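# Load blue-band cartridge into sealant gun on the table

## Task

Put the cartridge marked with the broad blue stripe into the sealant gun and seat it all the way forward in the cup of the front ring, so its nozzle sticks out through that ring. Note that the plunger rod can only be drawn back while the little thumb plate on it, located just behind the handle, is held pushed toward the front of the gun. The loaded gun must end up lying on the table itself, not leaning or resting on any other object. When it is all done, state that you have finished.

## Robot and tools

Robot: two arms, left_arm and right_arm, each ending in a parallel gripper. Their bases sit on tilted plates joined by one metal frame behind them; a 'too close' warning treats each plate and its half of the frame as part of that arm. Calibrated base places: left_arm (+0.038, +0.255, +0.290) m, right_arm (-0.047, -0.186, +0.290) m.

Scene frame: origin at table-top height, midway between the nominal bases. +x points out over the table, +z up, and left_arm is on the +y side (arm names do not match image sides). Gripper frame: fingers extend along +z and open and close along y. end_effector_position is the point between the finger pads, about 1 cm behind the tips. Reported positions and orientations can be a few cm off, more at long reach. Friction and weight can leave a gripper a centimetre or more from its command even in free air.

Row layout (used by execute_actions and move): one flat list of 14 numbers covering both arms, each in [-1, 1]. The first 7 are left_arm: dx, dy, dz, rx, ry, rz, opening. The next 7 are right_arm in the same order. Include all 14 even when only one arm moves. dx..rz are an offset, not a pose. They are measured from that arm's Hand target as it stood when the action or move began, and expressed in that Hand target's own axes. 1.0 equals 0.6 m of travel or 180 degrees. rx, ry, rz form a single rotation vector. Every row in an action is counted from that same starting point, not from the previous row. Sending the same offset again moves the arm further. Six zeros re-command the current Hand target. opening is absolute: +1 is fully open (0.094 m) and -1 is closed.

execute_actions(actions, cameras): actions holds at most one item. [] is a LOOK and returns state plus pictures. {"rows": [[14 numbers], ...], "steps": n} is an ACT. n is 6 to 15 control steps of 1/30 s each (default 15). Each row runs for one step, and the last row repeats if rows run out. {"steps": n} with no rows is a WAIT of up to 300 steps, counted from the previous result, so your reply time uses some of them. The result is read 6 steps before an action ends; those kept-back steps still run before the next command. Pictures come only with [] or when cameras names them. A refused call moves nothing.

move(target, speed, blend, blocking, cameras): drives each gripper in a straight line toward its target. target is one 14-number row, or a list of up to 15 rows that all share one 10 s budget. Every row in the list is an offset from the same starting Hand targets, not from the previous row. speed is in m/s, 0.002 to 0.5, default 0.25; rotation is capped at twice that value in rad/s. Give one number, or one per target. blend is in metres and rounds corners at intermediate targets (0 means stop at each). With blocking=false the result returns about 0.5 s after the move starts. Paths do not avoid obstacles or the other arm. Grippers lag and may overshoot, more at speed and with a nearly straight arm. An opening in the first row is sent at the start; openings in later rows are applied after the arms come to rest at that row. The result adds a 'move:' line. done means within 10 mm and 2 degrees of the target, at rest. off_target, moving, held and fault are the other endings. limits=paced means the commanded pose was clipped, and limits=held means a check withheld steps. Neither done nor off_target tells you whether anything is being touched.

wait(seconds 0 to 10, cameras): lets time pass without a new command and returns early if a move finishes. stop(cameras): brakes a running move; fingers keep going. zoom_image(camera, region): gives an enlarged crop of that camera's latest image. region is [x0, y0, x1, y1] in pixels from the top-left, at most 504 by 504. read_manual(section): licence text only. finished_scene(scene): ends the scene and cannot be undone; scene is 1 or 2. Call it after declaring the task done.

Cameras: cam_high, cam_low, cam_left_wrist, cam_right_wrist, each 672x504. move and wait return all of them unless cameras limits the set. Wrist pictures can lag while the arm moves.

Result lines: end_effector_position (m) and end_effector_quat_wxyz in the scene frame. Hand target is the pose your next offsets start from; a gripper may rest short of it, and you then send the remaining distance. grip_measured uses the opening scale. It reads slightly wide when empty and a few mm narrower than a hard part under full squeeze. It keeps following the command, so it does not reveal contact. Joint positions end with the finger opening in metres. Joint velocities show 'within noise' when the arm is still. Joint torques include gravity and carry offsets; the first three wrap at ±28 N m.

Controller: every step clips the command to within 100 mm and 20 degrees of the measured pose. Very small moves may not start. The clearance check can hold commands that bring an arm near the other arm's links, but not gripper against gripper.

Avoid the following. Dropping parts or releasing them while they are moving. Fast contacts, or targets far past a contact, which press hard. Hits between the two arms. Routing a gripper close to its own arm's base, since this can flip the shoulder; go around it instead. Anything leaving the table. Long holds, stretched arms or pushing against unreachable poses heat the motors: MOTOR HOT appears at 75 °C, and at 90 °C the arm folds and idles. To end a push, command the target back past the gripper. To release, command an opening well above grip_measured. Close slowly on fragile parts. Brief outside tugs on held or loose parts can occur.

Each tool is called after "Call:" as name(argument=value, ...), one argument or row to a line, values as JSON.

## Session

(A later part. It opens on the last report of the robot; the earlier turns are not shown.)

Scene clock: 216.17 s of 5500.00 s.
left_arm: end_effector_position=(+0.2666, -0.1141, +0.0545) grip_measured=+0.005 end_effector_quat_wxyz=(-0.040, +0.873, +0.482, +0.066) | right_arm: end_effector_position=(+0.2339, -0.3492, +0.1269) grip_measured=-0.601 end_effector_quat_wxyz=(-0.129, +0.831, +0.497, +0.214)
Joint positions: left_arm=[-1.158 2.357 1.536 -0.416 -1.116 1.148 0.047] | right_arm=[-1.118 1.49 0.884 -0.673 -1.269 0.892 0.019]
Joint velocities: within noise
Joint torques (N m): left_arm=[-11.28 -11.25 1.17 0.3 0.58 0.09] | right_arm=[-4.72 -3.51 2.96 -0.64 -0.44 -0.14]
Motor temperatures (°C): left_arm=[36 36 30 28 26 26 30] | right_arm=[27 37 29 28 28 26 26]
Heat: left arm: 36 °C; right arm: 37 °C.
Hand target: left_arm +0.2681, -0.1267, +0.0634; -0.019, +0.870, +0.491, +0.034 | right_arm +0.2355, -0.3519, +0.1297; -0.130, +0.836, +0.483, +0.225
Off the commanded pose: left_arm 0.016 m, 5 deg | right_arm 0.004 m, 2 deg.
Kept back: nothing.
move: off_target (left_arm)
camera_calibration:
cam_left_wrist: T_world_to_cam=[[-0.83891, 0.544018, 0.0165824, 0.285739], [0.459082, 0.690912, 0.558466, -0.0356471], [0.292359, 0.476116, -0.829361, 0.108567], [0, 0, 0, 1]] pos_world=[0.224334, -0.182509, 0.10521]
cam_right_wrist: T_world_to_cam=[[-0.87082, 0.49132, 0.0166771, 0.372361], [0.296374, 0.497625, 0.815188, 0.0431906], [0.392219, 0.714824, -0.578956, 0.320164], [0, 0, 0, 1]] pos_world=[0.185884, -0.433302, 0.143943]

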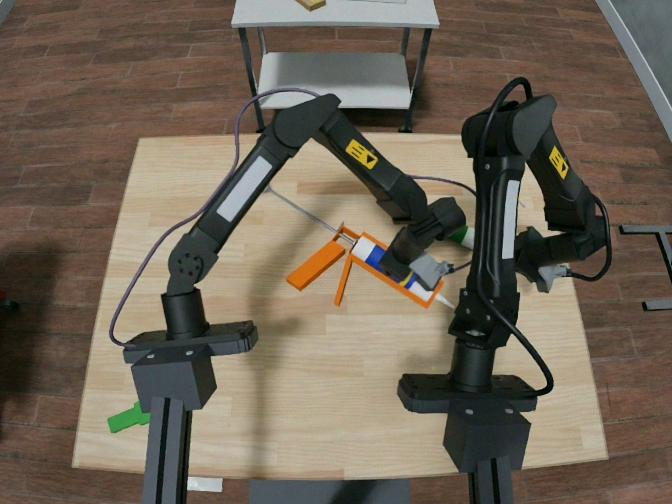

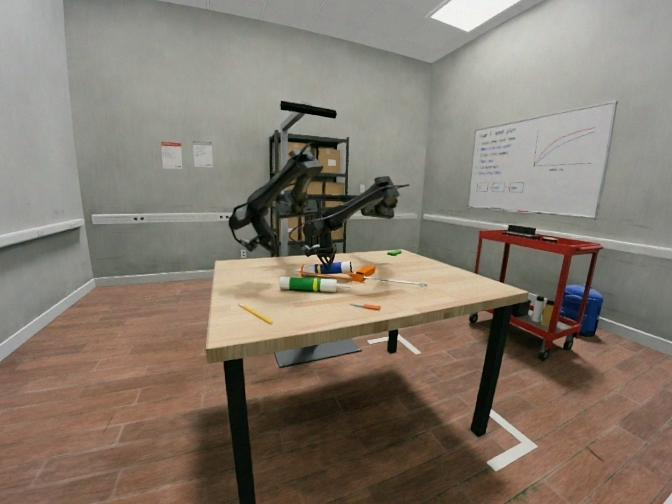

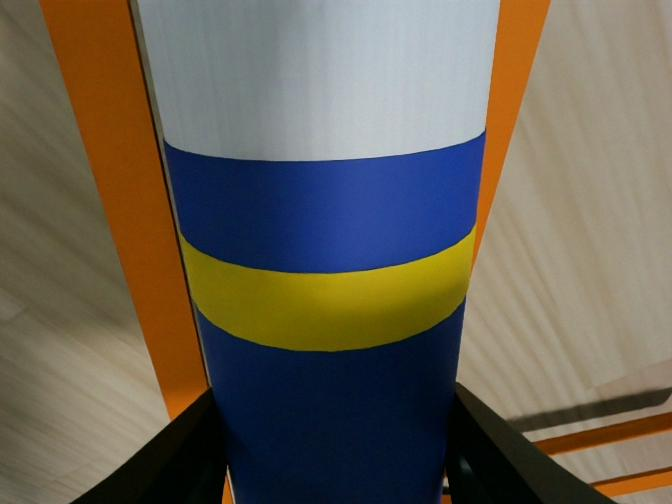

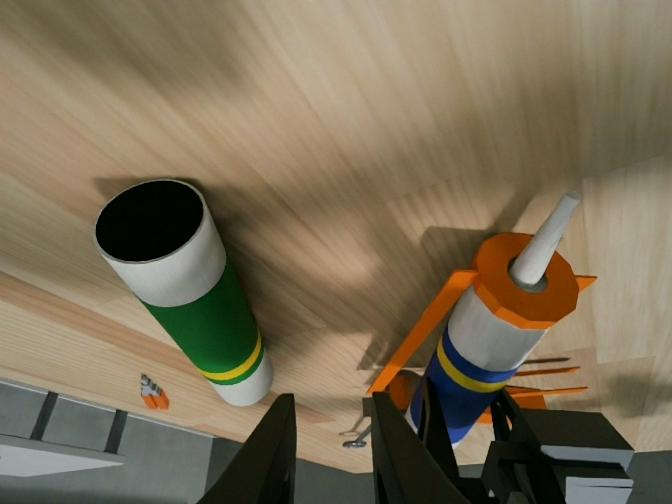

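Call:
move(
  target=[0.0,0.016,-0.0118,-0.0017,0.0111,0.0222,-0.3,0,0,0,0,0,0,-0.6],
  speed=0.05,
)

Call:
zoom_image(
  camera="cam_high",
  region=[330, 215, 390, 265],
)

Call:
zoom_image(
  camera="cam_low",
  region=[290, 240, 380, 295],
)

Call:
zoom_image(
  camera="cam_high",
  region=[410, 270, 460, 312],
)

Scene clock: 220.57 s of 5500.00 s.
left_arm: end_effector_position=(+0.2763, -0.1192, +0.0581) grip_measured=+0.005 end_effector_quat_wxyz=(-0.042, +0.885, +0.459, +0.061) | right_arm: end_effector_position=(+0.2338, -0.3490, +0.1269) grip_measured=-0.601 end_effector_quat_wxyz=(-0.129, +0.831, +0.497, +0.214)
Joint positions: left_arm=[-1.158 2.357 1.585 -0.468 -1.109 1.199 0.047] | right_arm=[-1.118 1.49 0.884 -0.675 -1.269 0.891 0.019]
Joint velocities: within noise
Joint torques (N m): left_arm=[-12.71 -9.05 3.23 0.05 0.09 0.04] | right_arm=[-4.71 -3.51 2.96 -0.63 -0.43 -0.14]
Motor temperatures (°C): left_arm=[36 37 30 28 26 26 30] | right_arm=[27 37 29 28 28 26 26]
Heat: left arm: 37 °C; right arm: 37 °C.
Hand target: left_arm +0.2760, -0.1320, +0.0705; -0.026, +0.886, +0.460, +0.050 | right_arm +0.2355, -0.3519, +0.1297; -0.130, +0.836, +0.483, +0.225
Off the commanded pose: left_arm 0.018 m, 2 deg | right_arm 0.004 m, 2 deg.
Kept back: nothing.
move: off_target (left_arm)
camera_calibration:
cam_left_wrist: T_world_to_cam=[[-0.809403, 0.586566, 0.0284042, 0.292776], [0.501864, 0.665786, 0.552142, -0.0529979], [0.304956, 0.46116, -0.833266, 0.106091], [0, 0, 0, 1]] pos_world=[0.231219, -0.185372, 0.109348]
cam_right_wrist: T_world_to_cam=[[-0.870931, 0.491112, 0.0169598, 0.372129], [0.296347, 0.497381, 0.815347, 0.0429876], [0.391991, 0.715137, -0.578724, 0.320247], [0, 0, 0, 1]] pos_world=[0.185825, -0.433159, 0.143974]

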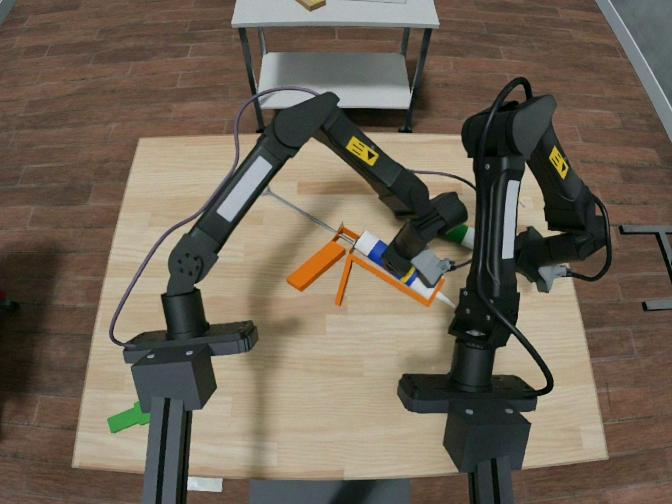

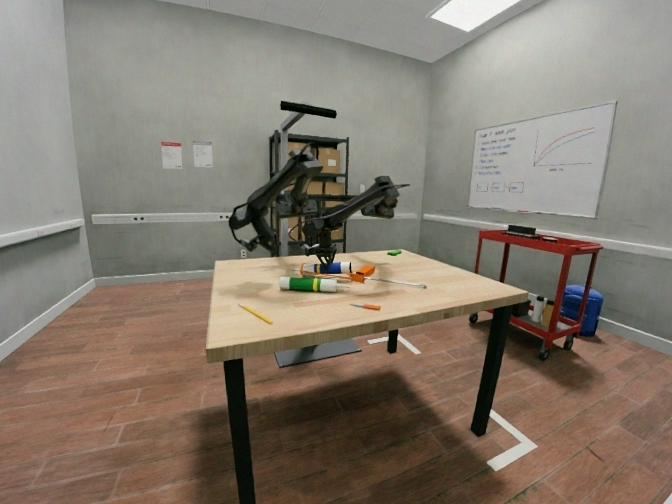

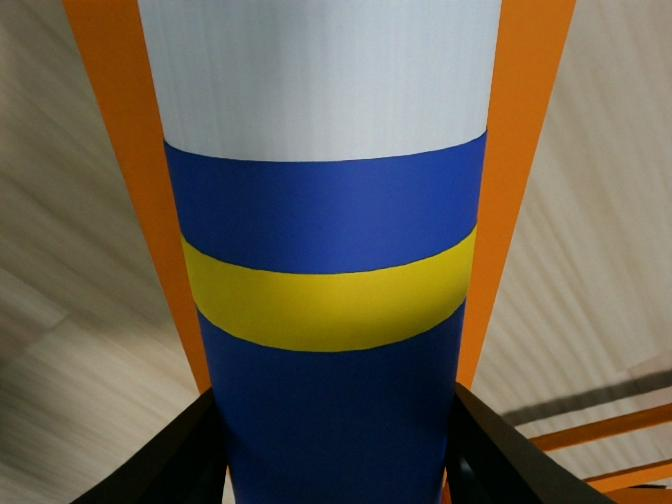

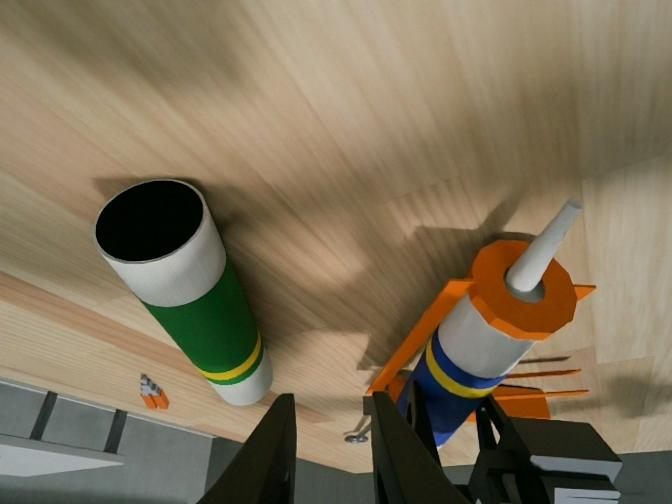

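Scaled by 8.400 from the camera's 672x504 image, which has a finer 960x720 frame.

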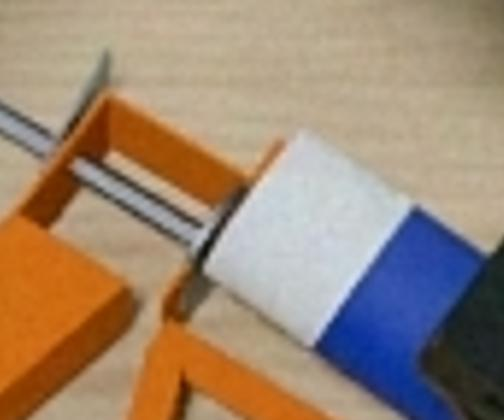

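Scaled by 5.600 from the camera's 672x504 image, which has a finer 960x720 frame.

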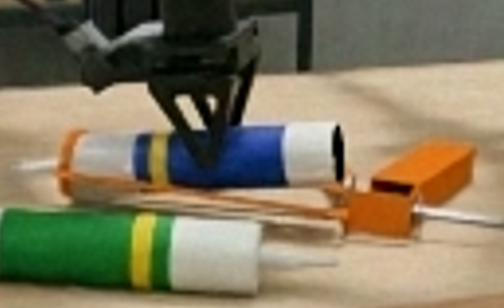

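Scaled by 10.080 from the camera's 672x504 image, which has a finer 960x720 frame.

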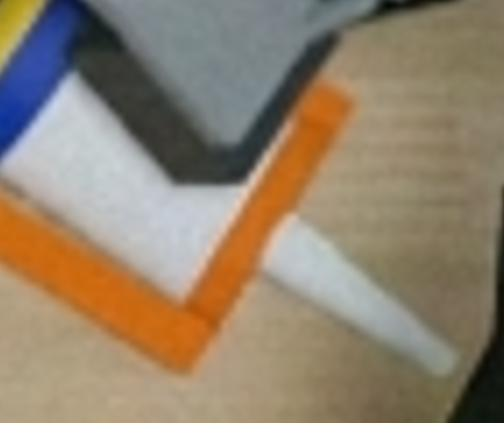

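Call:
move(
  target=[-0.0035,0.0,0.0165,0,-0.022,0,-0.3,0,0,0,0,0,0,-0.6],
  speed=0.04,
)

Call:
zoom_image(
  camera="cam_high",
  region=[330, 215, 390, 265],
)

Call:
zoom_image(
  camera="cam_low",
  region=[290, 240, 380, 295],
)

Call:
zoom_image(
  camera="cam_high",
  region=[410, 270, 460, 312],
)

Scene clock: 222.43 s of 5500.00 s.
left_arm: end_effector_position=(+0.2731, -0.1200, +0.0509) grip_measured=+0.005 end_effector_quat_wxyz=(-0.034, +0.890, +0.452, +0.048) | right_arm: end_effector_position=(+0.2338, -0.3490, +0.1269) grip_measured=-0.601 end_effector_quat_wxyz=(-0.129, +0.831, +0.497, +0.214)
Joint positions: left_arm=[-1.143 2.348 1.547 -0.385 -1.076 1.269 0.047] | right_arm=[-1.118 1.49 0.884 -0.675 -1.269 0.891 0.019]
Joint velocities: within noise
Joint torques (N m): left_arm=[-11.38 -11.4 1.24 0.34 0.57 0.11] | right_arm=[-4.71 -3.51 2.97 -0.64 -0.43 -0.14]
Motor temperatures (°C): left_arm=[36 38 30 28 26 26 30] | right_arm=[27 37 29 28 28 26 26]
Heat: left arm: 38 °C; right arm: 37 °C.
Hand target: left_arm +0.2754, -0.1329, +0.0604; -0.010, +0.888, +0.460, +0.019 | right_arm +0.2355, -0.3519, +0.1297; -0.130, +0.836, +0.483, +0.225
Off the commanded pose: left_arm 0.016 m, 4 deg | right_arm 0.004 m, 2 deg.
Kept back: nothing.
move: off_target (left_arm)
camera_calibration:
cam_left_wrist: T_world_to_cam=[[-0.799302, 0.600316, 0.0271381, 0.289849], [0.521802, 0.670946, 0.526834, -0.0504081], [0.298059, 0.43526, -0.849535, 0.101079], [0, 0, 0, 1]] pos_world=[0.227852, -0.184175, 0.104561]
cam_right_wrist: T_world_to_cam=[[-0.870931, 0.491112, 0.0169598, 0.372129], [0.296347, 0.497381, 0.815347, 0.0429876], [0.391991, 0.715137, -0.578724, 0.320247], [0, 0, 0, 1]] pos_world=[0.185825, -0.433159, 0.143974]

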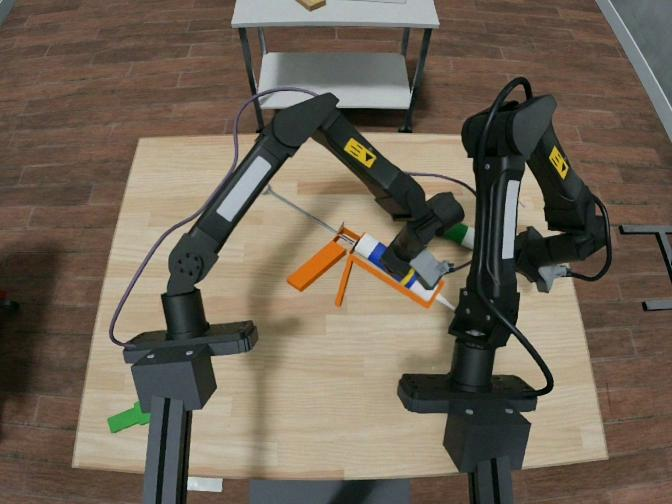

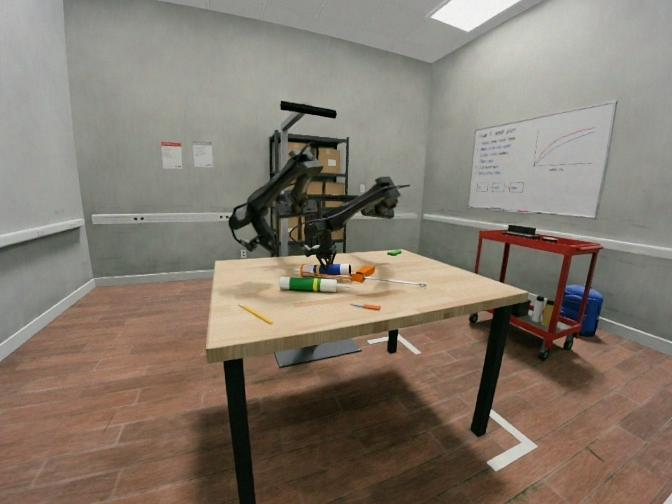

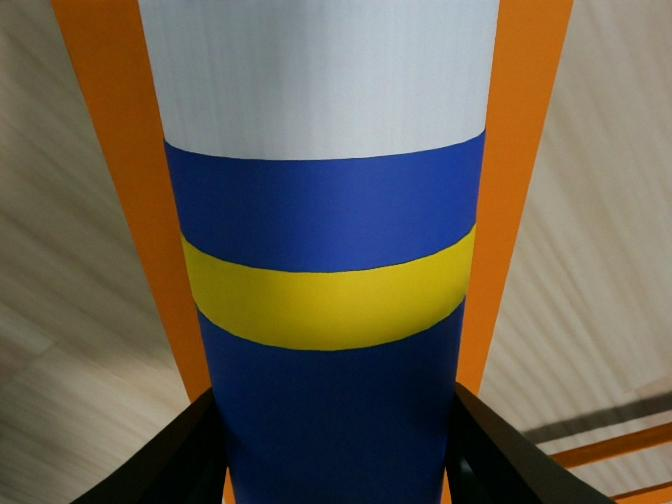

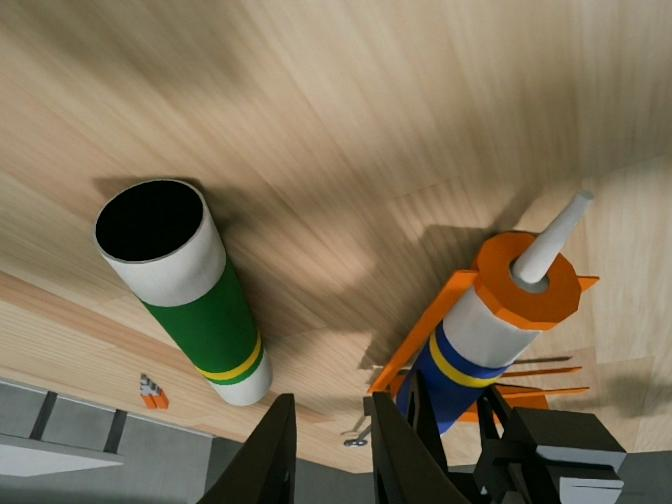

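Scaled by 8.400 from the camera's 672x504 image, which has a finer 960x720 frame.

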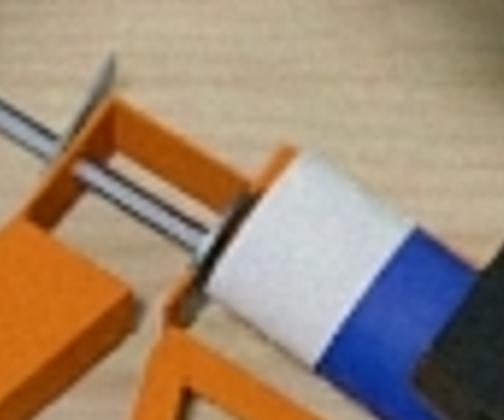

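Scaled by 5.600 from the camera's 672x504 image, which has a finer 960x720 frame.

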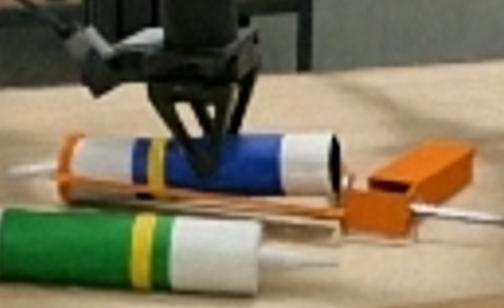

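Scaled by 10.080 from the camera's 672x504 image, which has a finer 960x720 frame.

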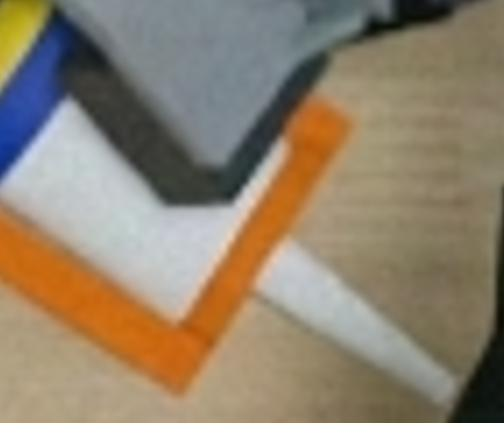

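Call:
move(
  target=[-0.002,0.0,0.0165,0,-0.0195,0,-0.3,0,0,0,0,0,0,-0.6],
  speed=0.04,
)

Call:
zoom_image(
  camera="cam_high",
  region=[330, 215, 390, 265],
)

Call:
zoom_image(
  camera="cam_low",
  region=[290, 240, 380, 295],
)

Call:
zoom_image(
  camera="cam_high",
  region=[410, 270, 460, 312],
)

Scene clock: 224.17 s of 5500.00 s.
left_arm: end_effector_position=(+0.2725, -0.1203, +0.0410) grip_measured=+0.005 end_effector_quat_wxyz=(-0.022, +0.891, +0.454, +0.020) | right_arm: end_effector_position=(+0.2338, -0.3490, +0.1269) grip_measured=-0.601 end_effector_quat_wxyz=(-0.129, +0.831, +0.497, +0.214)
Joint positions: left_arm=[-1.113 2.323 1.501 -0.292 -1.004 1.343 0.047] | right_arm=[-1.118 1.49 0.884 -0.675 -1.269 0.891 0.019]
Joint velocities: within noise
Joint torques (N m): left_arm=[-11.02 -11.18 1.09 0.36 0.62 0.08] | right_arm=[-4.71 -3.51 2.96 -0.64 -0.43 -0.14]
Motor temperatures (°C): left_arm=[37 38 30 28 26 26 30] | right_arm=[27 37 29 28 28 26 26]
Heat: left arm: 38 °C; right arm: 37 °C.
Hand target: left_arm +0.2751, -0.1335, +0.0505; +0.004, +0.888, +0.460, -0.008 | right_arm +0.2355, -0.3519, +0.1297; -0.130, +0.836, +0.483, +0.225
Off the commanded pose: left_arm 0.016 m, 4 deg | right_arm 0.004 m, 2 deg.
Kept back: nothing.
move: off_target (left_arm)
camera_calibration:
cam_left_wrist: T_world_to_cam=[[-0.80033, 0.598845, 0.0292731, 0.28985], [0.538614, 0.696669, 0.473864, -0.044048], [0.263378, 0.395014, -0.880111, 0.0987963], [0, 0, 0, 1]] pos_world=[0.229679, -0.181914, 0.0993397]
cam_right_wrist: T_world_to_cam=[[-0.870931, 0.491112, 0.0169598, 0.372129], [0.296347, 0.497381, 0.815347, 0.0429876], [0.391991, 0.715137, -0.578724, 0.320247], [0, 0, 0, 1]] pos_world=[0.185825, -0.433159, 0.143974]

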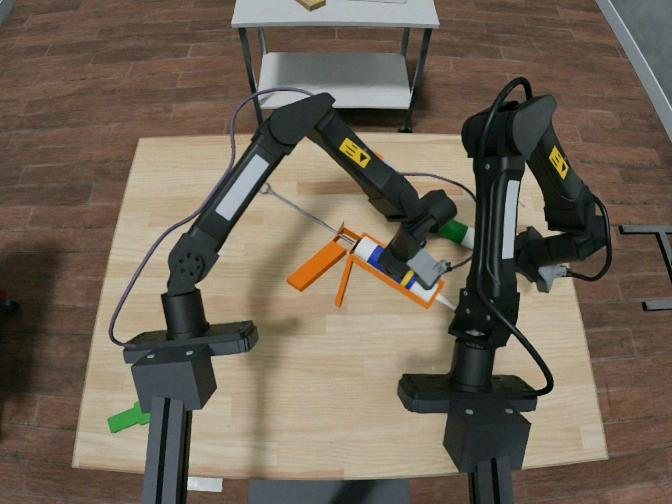

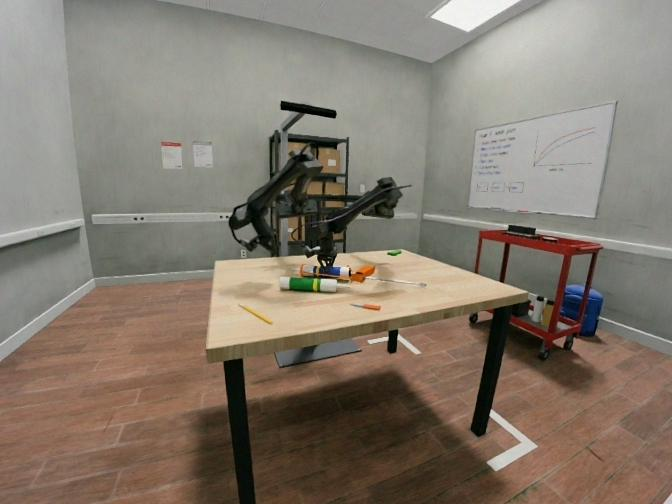

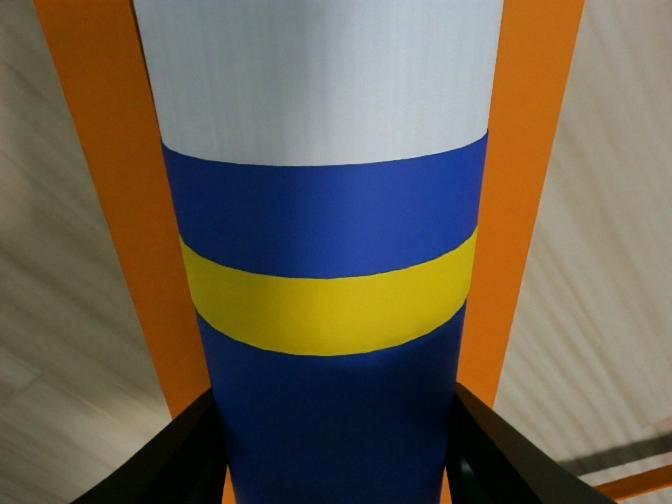

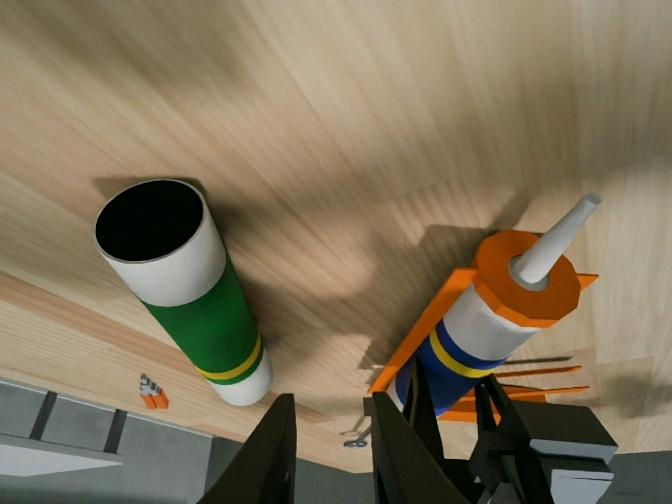

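Scaled by 8.400 from the camera's 672x504 image, which has a finer 960x720 frame.

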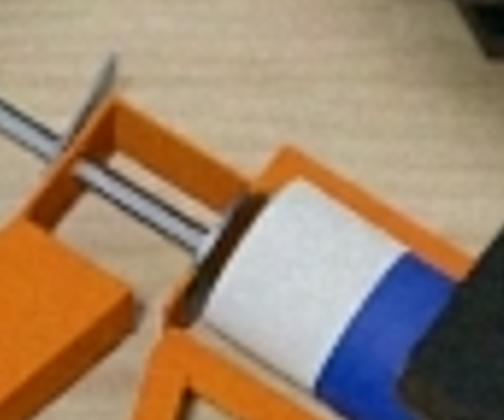

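Scaled by 5.600 from the camera's 672x504 image, which has a finer 960x720 frame.

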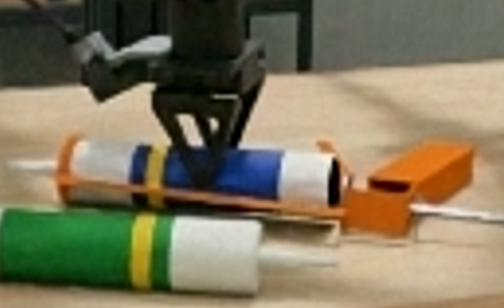

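Scaled by 10.080 from the camera's 672x504 image, which has a finer 960x720 frame.

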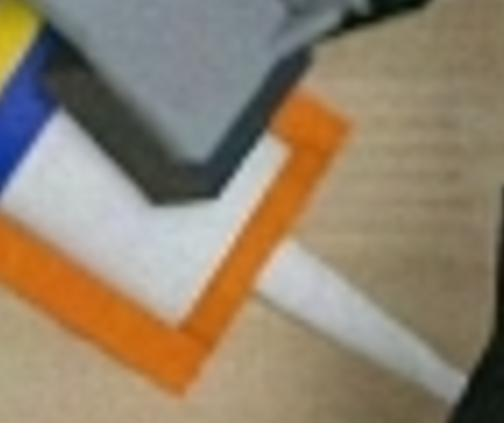

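Call:
move(
  target=[-0.0015,0.0,0.0075,0,-0.010,0,-0.3,0,0,0,0,0,0,-0.6],
  speed=0.03,
)

Call:
zoom_image(
  camera="cam_high",
  region=[330, 215, 390, 265],
)

Call:
zoom_image(
  camera="cam_low",
  region=[290, 240, 380, 295],
)

Call:
zoom_image(
  camera="cam_right_wrist",
  region=[340, 200, 620, 480],
)

Scene clock: 225.40 s of 5500.00 s.
left_arm: end_effector_position=(+0.2723, -0.1206, +0.0368) grip_measured=+0.005 end_effector_quat_wxyz=(-0.015, +0.891, +0.454, +0.007) | right_arm: end_effector_position=(+0.2338, -0.3490, +0.1269) grip_measured=-0.601 end_effector_quat_wxyz=(-0.129, +0.831, +0.497, +0.214)
Joint positions: left_arm=[-1.1 2.313 1.482 -0.255 -0.969 1.374 0.047] | right_arm=[-1.118 1.49 0.884 -0.675 -1.269 0.889 0.019]
Joint velocities: within noise
Joint torques (N m): left_arm=[-10.84 -11.07 1.1 0.38 0.68 0.07] | right_arm=[-4.71 -3.51 2.97 -0.63 -0.43 -0.14]
Motor temperatures (°C): left_arm=[37 38 30 28 26 26 30] | right_arm=[27 37 29 28 28 26 26]
Heat: left arm: 38 °C; right arm: 37 °C.
Hand target: left_arm +0.2745, -0.1342, +0.0460; +0.011, +0.887, +0.460, -0.022 | right_arm +0.2355, -0.3519, +0.1297; -0.130, +0.836, +0.483, +0.225
Off the commanded pose: left_arm 0.017 m, 5 deg | right_arm 0.004 m, 2 deg.
Kept back: nothing.
move: off_target (left_arm)
camera_calibration:
cam_left_wrist: T_world_to_cam=[[-0.800056, 0.599193, 0.0296267, 0.289899], [0.546605, 0.707706, 0.447632, -0.0415432], [0.247251, 0.374325, -0.893727, 0.0976591], [0, 0, 0, 1]] pos_world=[0.230497, -0.180861, 0.0972879]
cam_right_wrist: T_world_to_cam=[[-0.871601, 0.489948, 0.0162184, 0.371973], [0.295145, 0.498062, 0.815367, 0.0435039], [0.39141, 0.715462, -0.578717, 0.320495], [0, 0, 0, 1]] pos_world=[0.185927, -0.433217, 0.143972]

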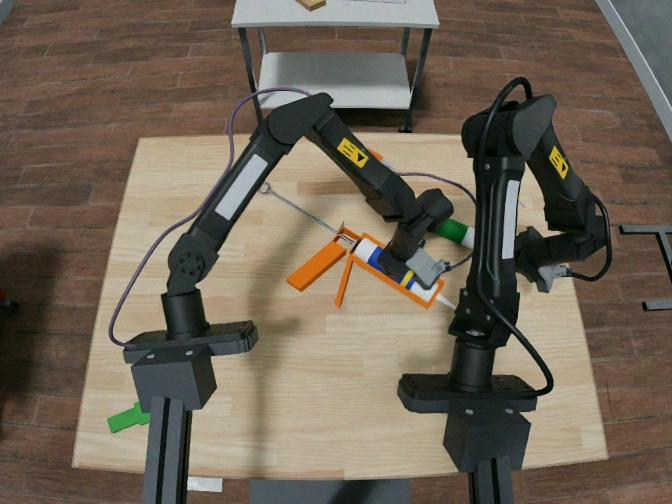

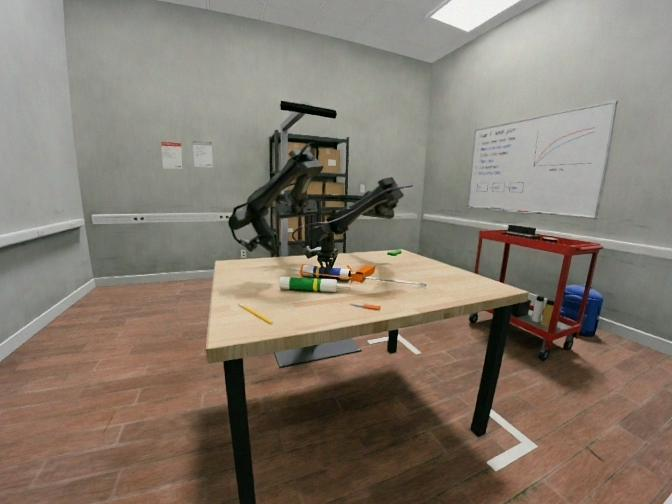

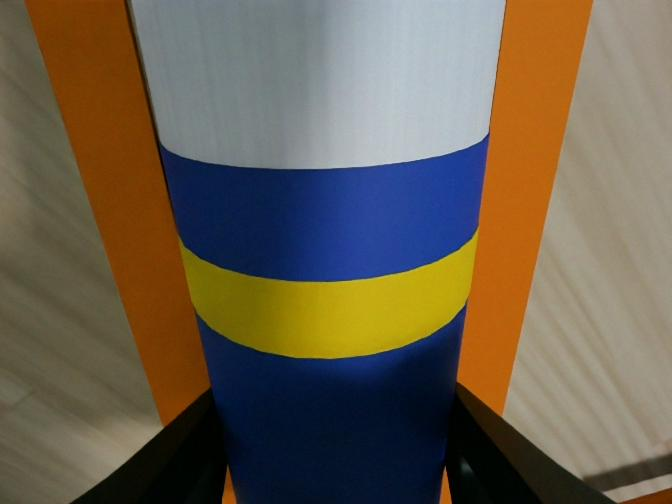

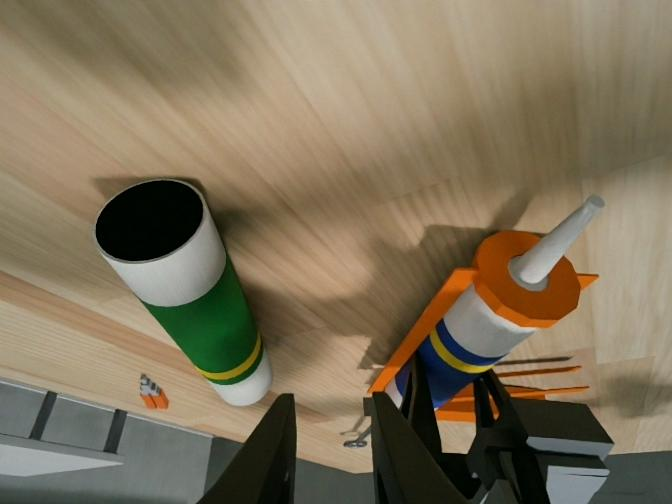

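Scaled by 8.400 from the camera's 672x504 image, which has a finer 960x720 frame.

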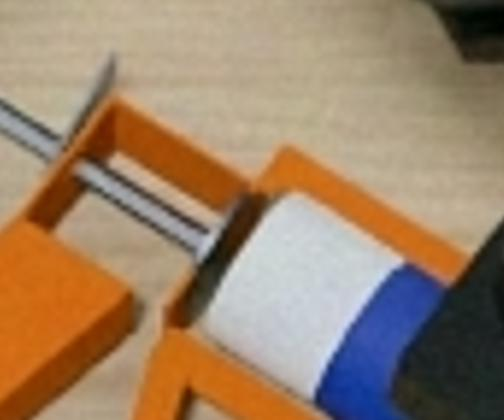

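Scaled by 5.600 from the camera's 672x504 image, which has a finer 960x720 frame.

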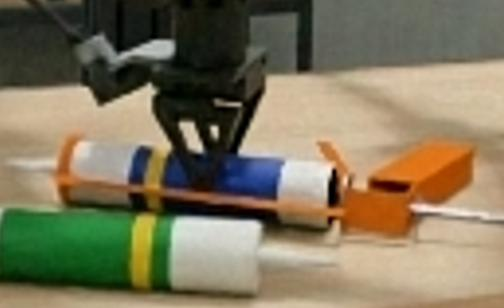

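Scaled by 1.800 from the camera's 672x504 image, which has a finer 960x720 frame.

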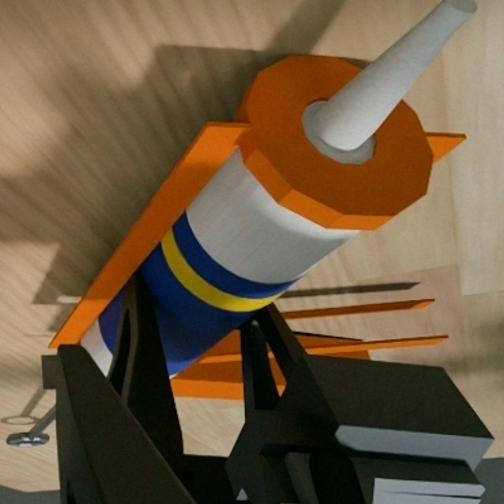

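Call:
move(
  target=[-0.0025,0.0,0.0065,0,-0.006,0,-0.3,0,0,0,0,0,0,-0.6],
  speed=0.03,
  cameras=[],
)

Call:
move(
  target=[0,0.0,0.0,0,0,0,0.15,0,0,0,0,0,0,-0.6],
  speed=0.03,
)

Call:
zoom_image(
  camera="cam_high",
  region=[330, 215, 390, 265],
)

Call:
zoom_image(
  camera="cam_low",
  region=[290, 240, 380, 295],
)

Call:
zoom_image(
  camera="cam_right_wrist",
  region=[340, 200, 620, 480],
)

Scene clock: 226.53 s of 5500.00 s.
left_arm: end_effector_position=(+0.2721, -0.1206, +0.0365) grip_measured=+0.005 end_effector_quat_wxyz=(-0.014, +0.891, +0.453, +0.003) | right_arm: end_effector_position=(+0.2338, -0.3490, +0.1269) grip_measured=-0.601 end_effector_quat_wxyz=(-0.129, +0.831, +0.497, +0.214)
Joint positions: left_arm=[-1.097 2.308 1.476 -0.249 -0.96 1.381 0.047] | right_arm=[-1.118 1.49 0.884 -0.675 -1.269 0.889 0.019]
Joint velocities: within noise
Joint torques (N m): left_arm=[-10.32 -10.48 1.28 0.51 0.85 0.2] | right_arm=[-4.71 -3.51 2.96 -0.64 -0.43 -0.14]
Motor temperatures (°C): left_arm=[37 38 30 28 26 26 30] | right_arm=[27 37 29 28 28 26 26]
Heat: left arm: 38 °C; right arm: 37 °C.
Hand target: left_arm +0.2734, -0.1357, +0.0422; +0.016, +0.887, +0.460, -0.030 | right_arm +0.2355, -0.3519, +0.1297; -0.130, +0.836, +0.483, +0.225
Off the commanded pose: left_arm 0.016 m, 5 deg | right_arm 0.004 m, 2 deg.
Kept back: nothing.
move: off_target (left_arm)
No camera images: "cameras" was empty.

Scene clock: 227.23 s of 5500.00 s.
left_arm: end_effector_position=(+0.2684, -0.1282, +0.0367) grip_measured=+0.148 end_effector_quat_wxyz=(-0.002, +0.891, +0.454, -0.017) | right_arm: end_effector_position=(+0.2338, -0.3490, +0.1269) grip_measured=-0.601 end_effector_quat_wxyz=(-0.129, +0.831, +0.497, +0.214)
Joint positions: left_arm=[-1.097 2.307 1.474 -0.23 -0.914 1.395 0.054] | right_arm=[-1.118 1.49 0.884 -0.675 -1.269 0.889 0.019]
Joint velocities: within noise
Joint torques (N m): left_arm=[-10.22 -10.35 1.21 0.41 0.36 0.07] | right_arm=[-4.71 -3.51 2.97 -0.64 -0.43 -0.14]
Motor temperatures (°C): left_arm=[37 39 30 28 26 26 30] | right_arm=[27 37 29 28 28 26 26]
Heat: left arm: 39 °C; right arm: 37 °C.
Hand target: left_arm +0.2734, -0.1357, +0.0422; +0.016, +0.887, +0.460, -0.030 | right_arm +0.2355, -0.3519, +0.1297; -0.130, +0.836, +0.483, +0.225
Off the commanded pose: left_arm 0.011 m, 3 deg | right_arm 0.004 m, 2 deg.
Kept back: nothing.
move: off_target (left_arm)
camera_calibration:
cam_left_wrist: T_world_to_cam=[[-0.798839, 0.600934, 0.0270948, 0.291352], [0.5602, 0.726768, 0.397473, -0.0334462], [0.219163, 0.332695, -0.917214, 0.104461], [0, 0, 0, 1]] pos_world=[0.228585, -0.185529, 0.101213]
cam_right_wrist: T_world_to_cam=[[-0.871601, 0.489948, 0.0162184, 0.371973], [0.295145, 0.498062, 0.815367, 0.0435039], [0.39141, 0.715462, -0.578717, 0.320495], [0, 0, 0, 1]] pos_world=[0.185927, -0.433217, 0.143972]

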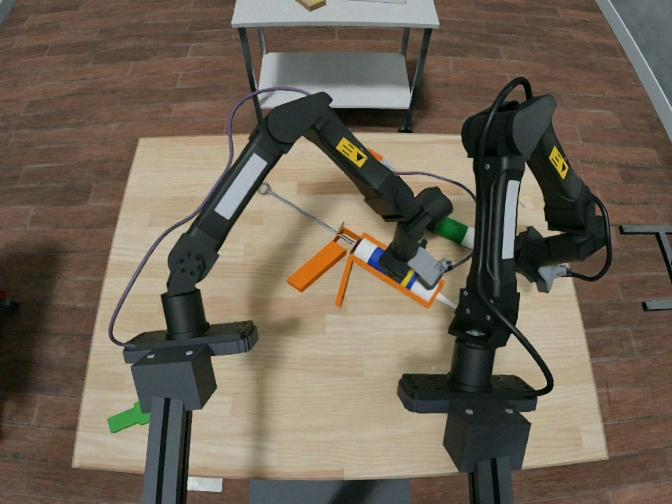

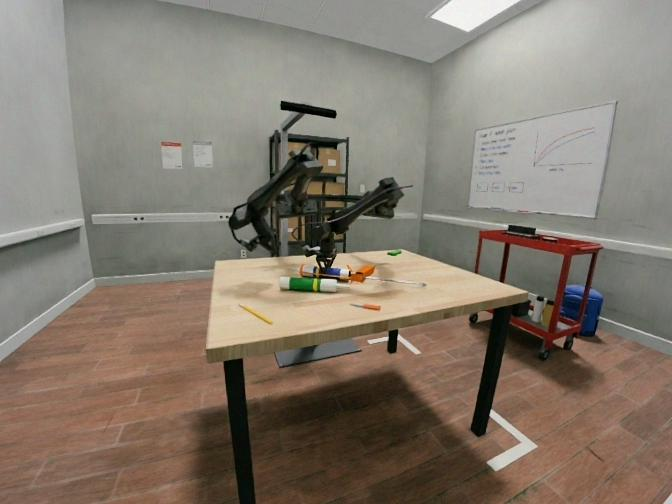

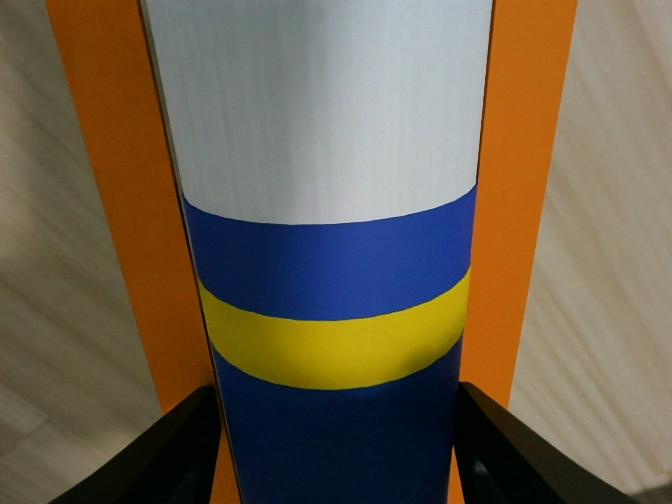

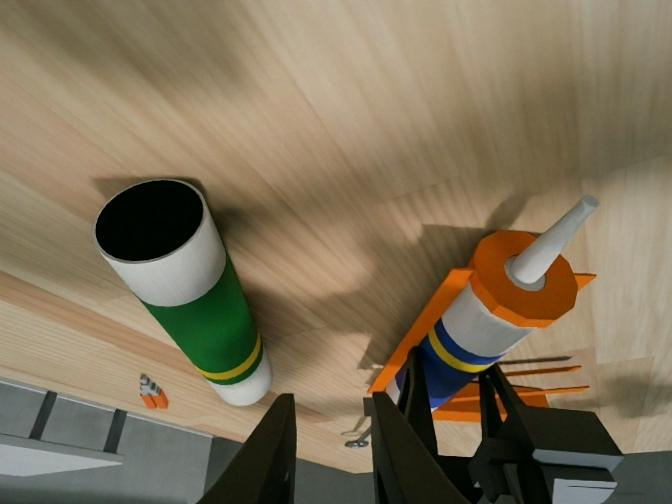

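Scaled by 8.400 from the camera's 672x504 image, which has a finer 960x720 frame.

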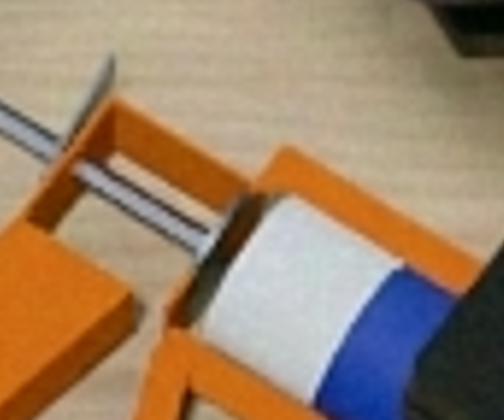

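Scaled by 5.600 from the camera's 672x504 image, which has a finer 960x720 frame.

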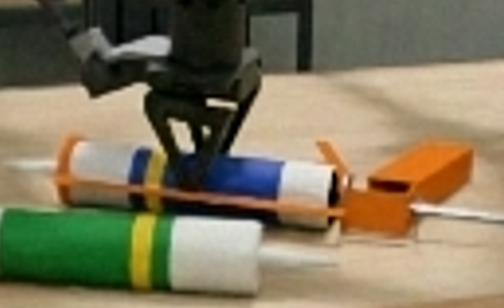

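Scaled by 1.800 from the camera's 672x504 image, which has a finer 960x720 frame.

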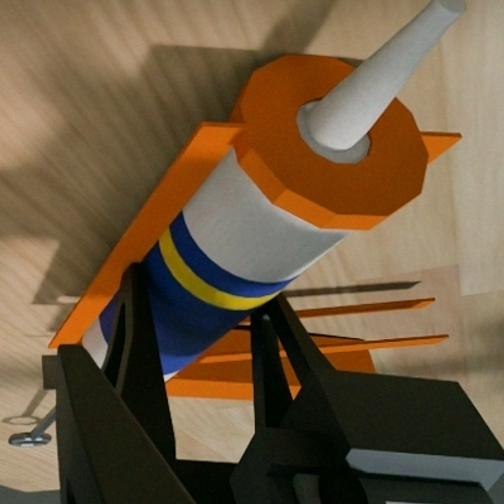

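Call:
move(
  target=[
    [0,0,0,0,0.012,0,0.15,0,0,0,0,0,0,-0.6],
    [0,0,0,0,0.012,0,-0.3,0,0,0,0,0,0,-0.6],
    [-0.02,0,0,0,0.012,0,-0.3,0,0,0,0,0,0,-0.6],
  ],
  speed=0.03,
)

Call:
zoom_image(
  camera="cam_high",
  region=[330, 215, 390, 265],
)

Call:
zoom_image(
  camera="cam_right_wrist",
  region=[340, 200, 620, 480],
)

Scene clock: 229.87 s of 5500.00 s.
left_arm: end_effector_position=(+0.2734, -0.1310, +0.0371) grip_measured=+0.013 end_effector_quat_wxyz=(-0.005, +0.883, +0.469, -0.013) | right_arm: end_effector_position=(+0.2338, -0.3490, +0.1269) grip_measured=-0.601 end_effector_quat_wxyz=(-0.129, +0.831, +0.497, +0.214)
Joint positions: left_arm=[-1.098 2.317 1.509 -0.261 -0.923 1.355 0.048] | right_arm=[-1.118 1.49 0.884 -0.675 -1.269 0.889 0.019]
Joint velocities: within noise
Joint torques (N m): left_arm=[-12.44 -6.16 3.6 0.32 -0.12 0.03] | right_arm=[-4.71 -3.49 2.97 -0.64 -0.43 -0.14]
Motor temperatures (°C): left_arm=[37 39 30 28 26 26 30] | right_arm=[27 37 29 28 28 26 26]
Heat: left arm: 39 °C; right arm: 37 °C.
Hand target: left_arm +0.2665, -0.1455, +0.0430; +0.007, +0.888, +0.460, -0.014 | right_arm +0.2355, -0.3519, +0.1297; -0.130, +0.836, +0.483, +0.225
Off the commanded pose: left_arm 0.017 m, 2 deg | right_arm 0.004 m, 2 deg.
Kept back: nothing.
move: off_target (left_arm)
camera_calibration:
cam_left_wrist: T_world_to_cam=[[-0.819238, 0.572703, 0.0293486, 0.29878], [0.533203, 0.741901, 0.406543, -0.0253081], [0.211054, 0.348704, -0.91316, 0.108786], [0, 0, 0, 1]] pos_world=[0.235307, -0.19027, 0.100859]
cam_right_wrist: T_world_to_cam=[[-0.871601, 0.489948, 0.0162184, 0.371973], [0.295145, 0.498062, 0.815367, 0.0435039], [0.39141, 0.715462, -0.578717, 0.320495], [0, 0, 0, 1]] pos_world=[0.185927, -0.433217, 0.143972]

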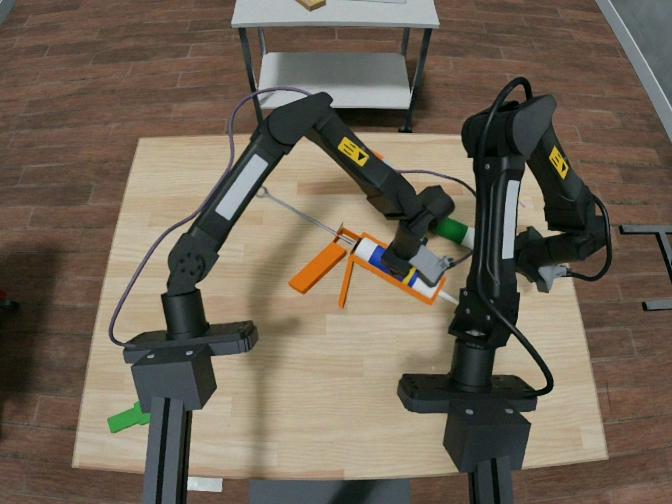

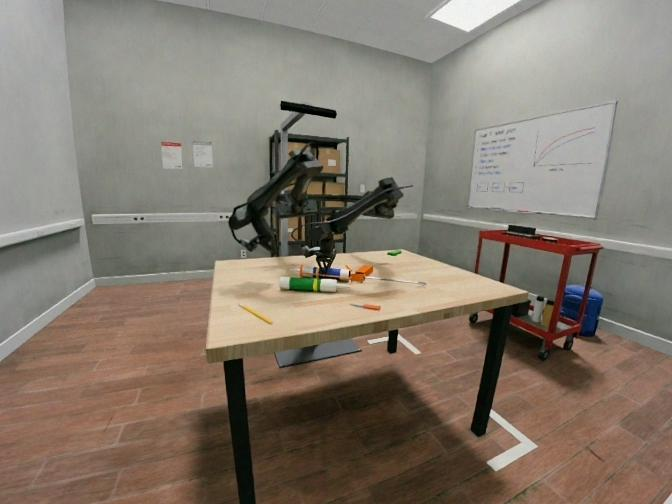

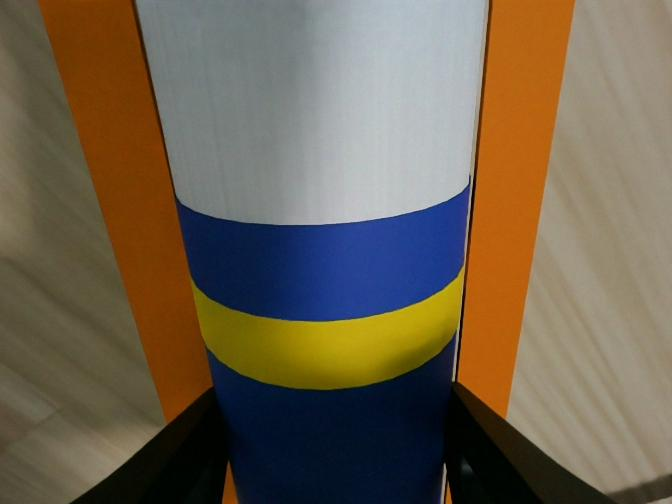

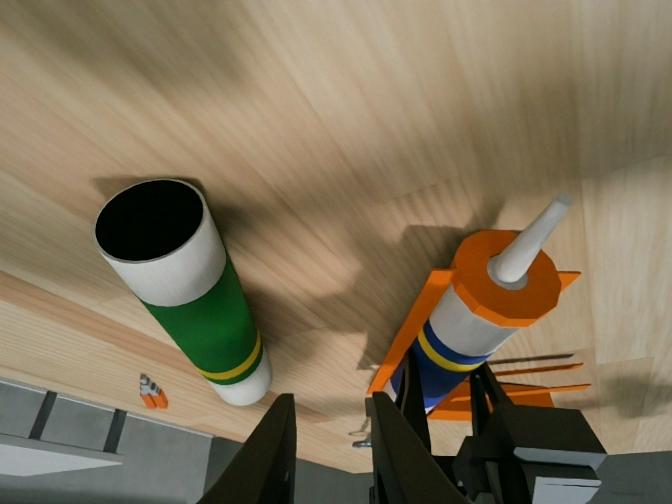

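Scaled by 8.400 from the camera's 672x504 image, which has a finer 960x720 frame.

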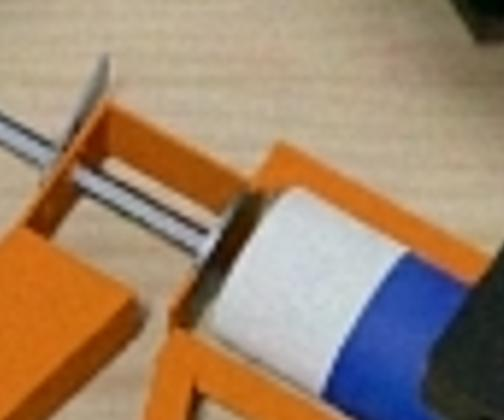

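Scaled by 1.800 from the camera's 672x504 image, which has a finer 960x720 frame.

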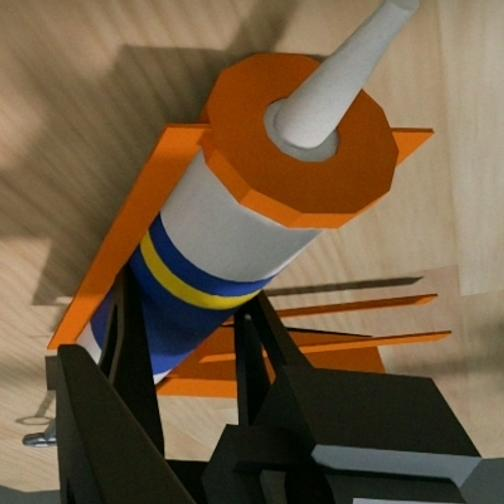

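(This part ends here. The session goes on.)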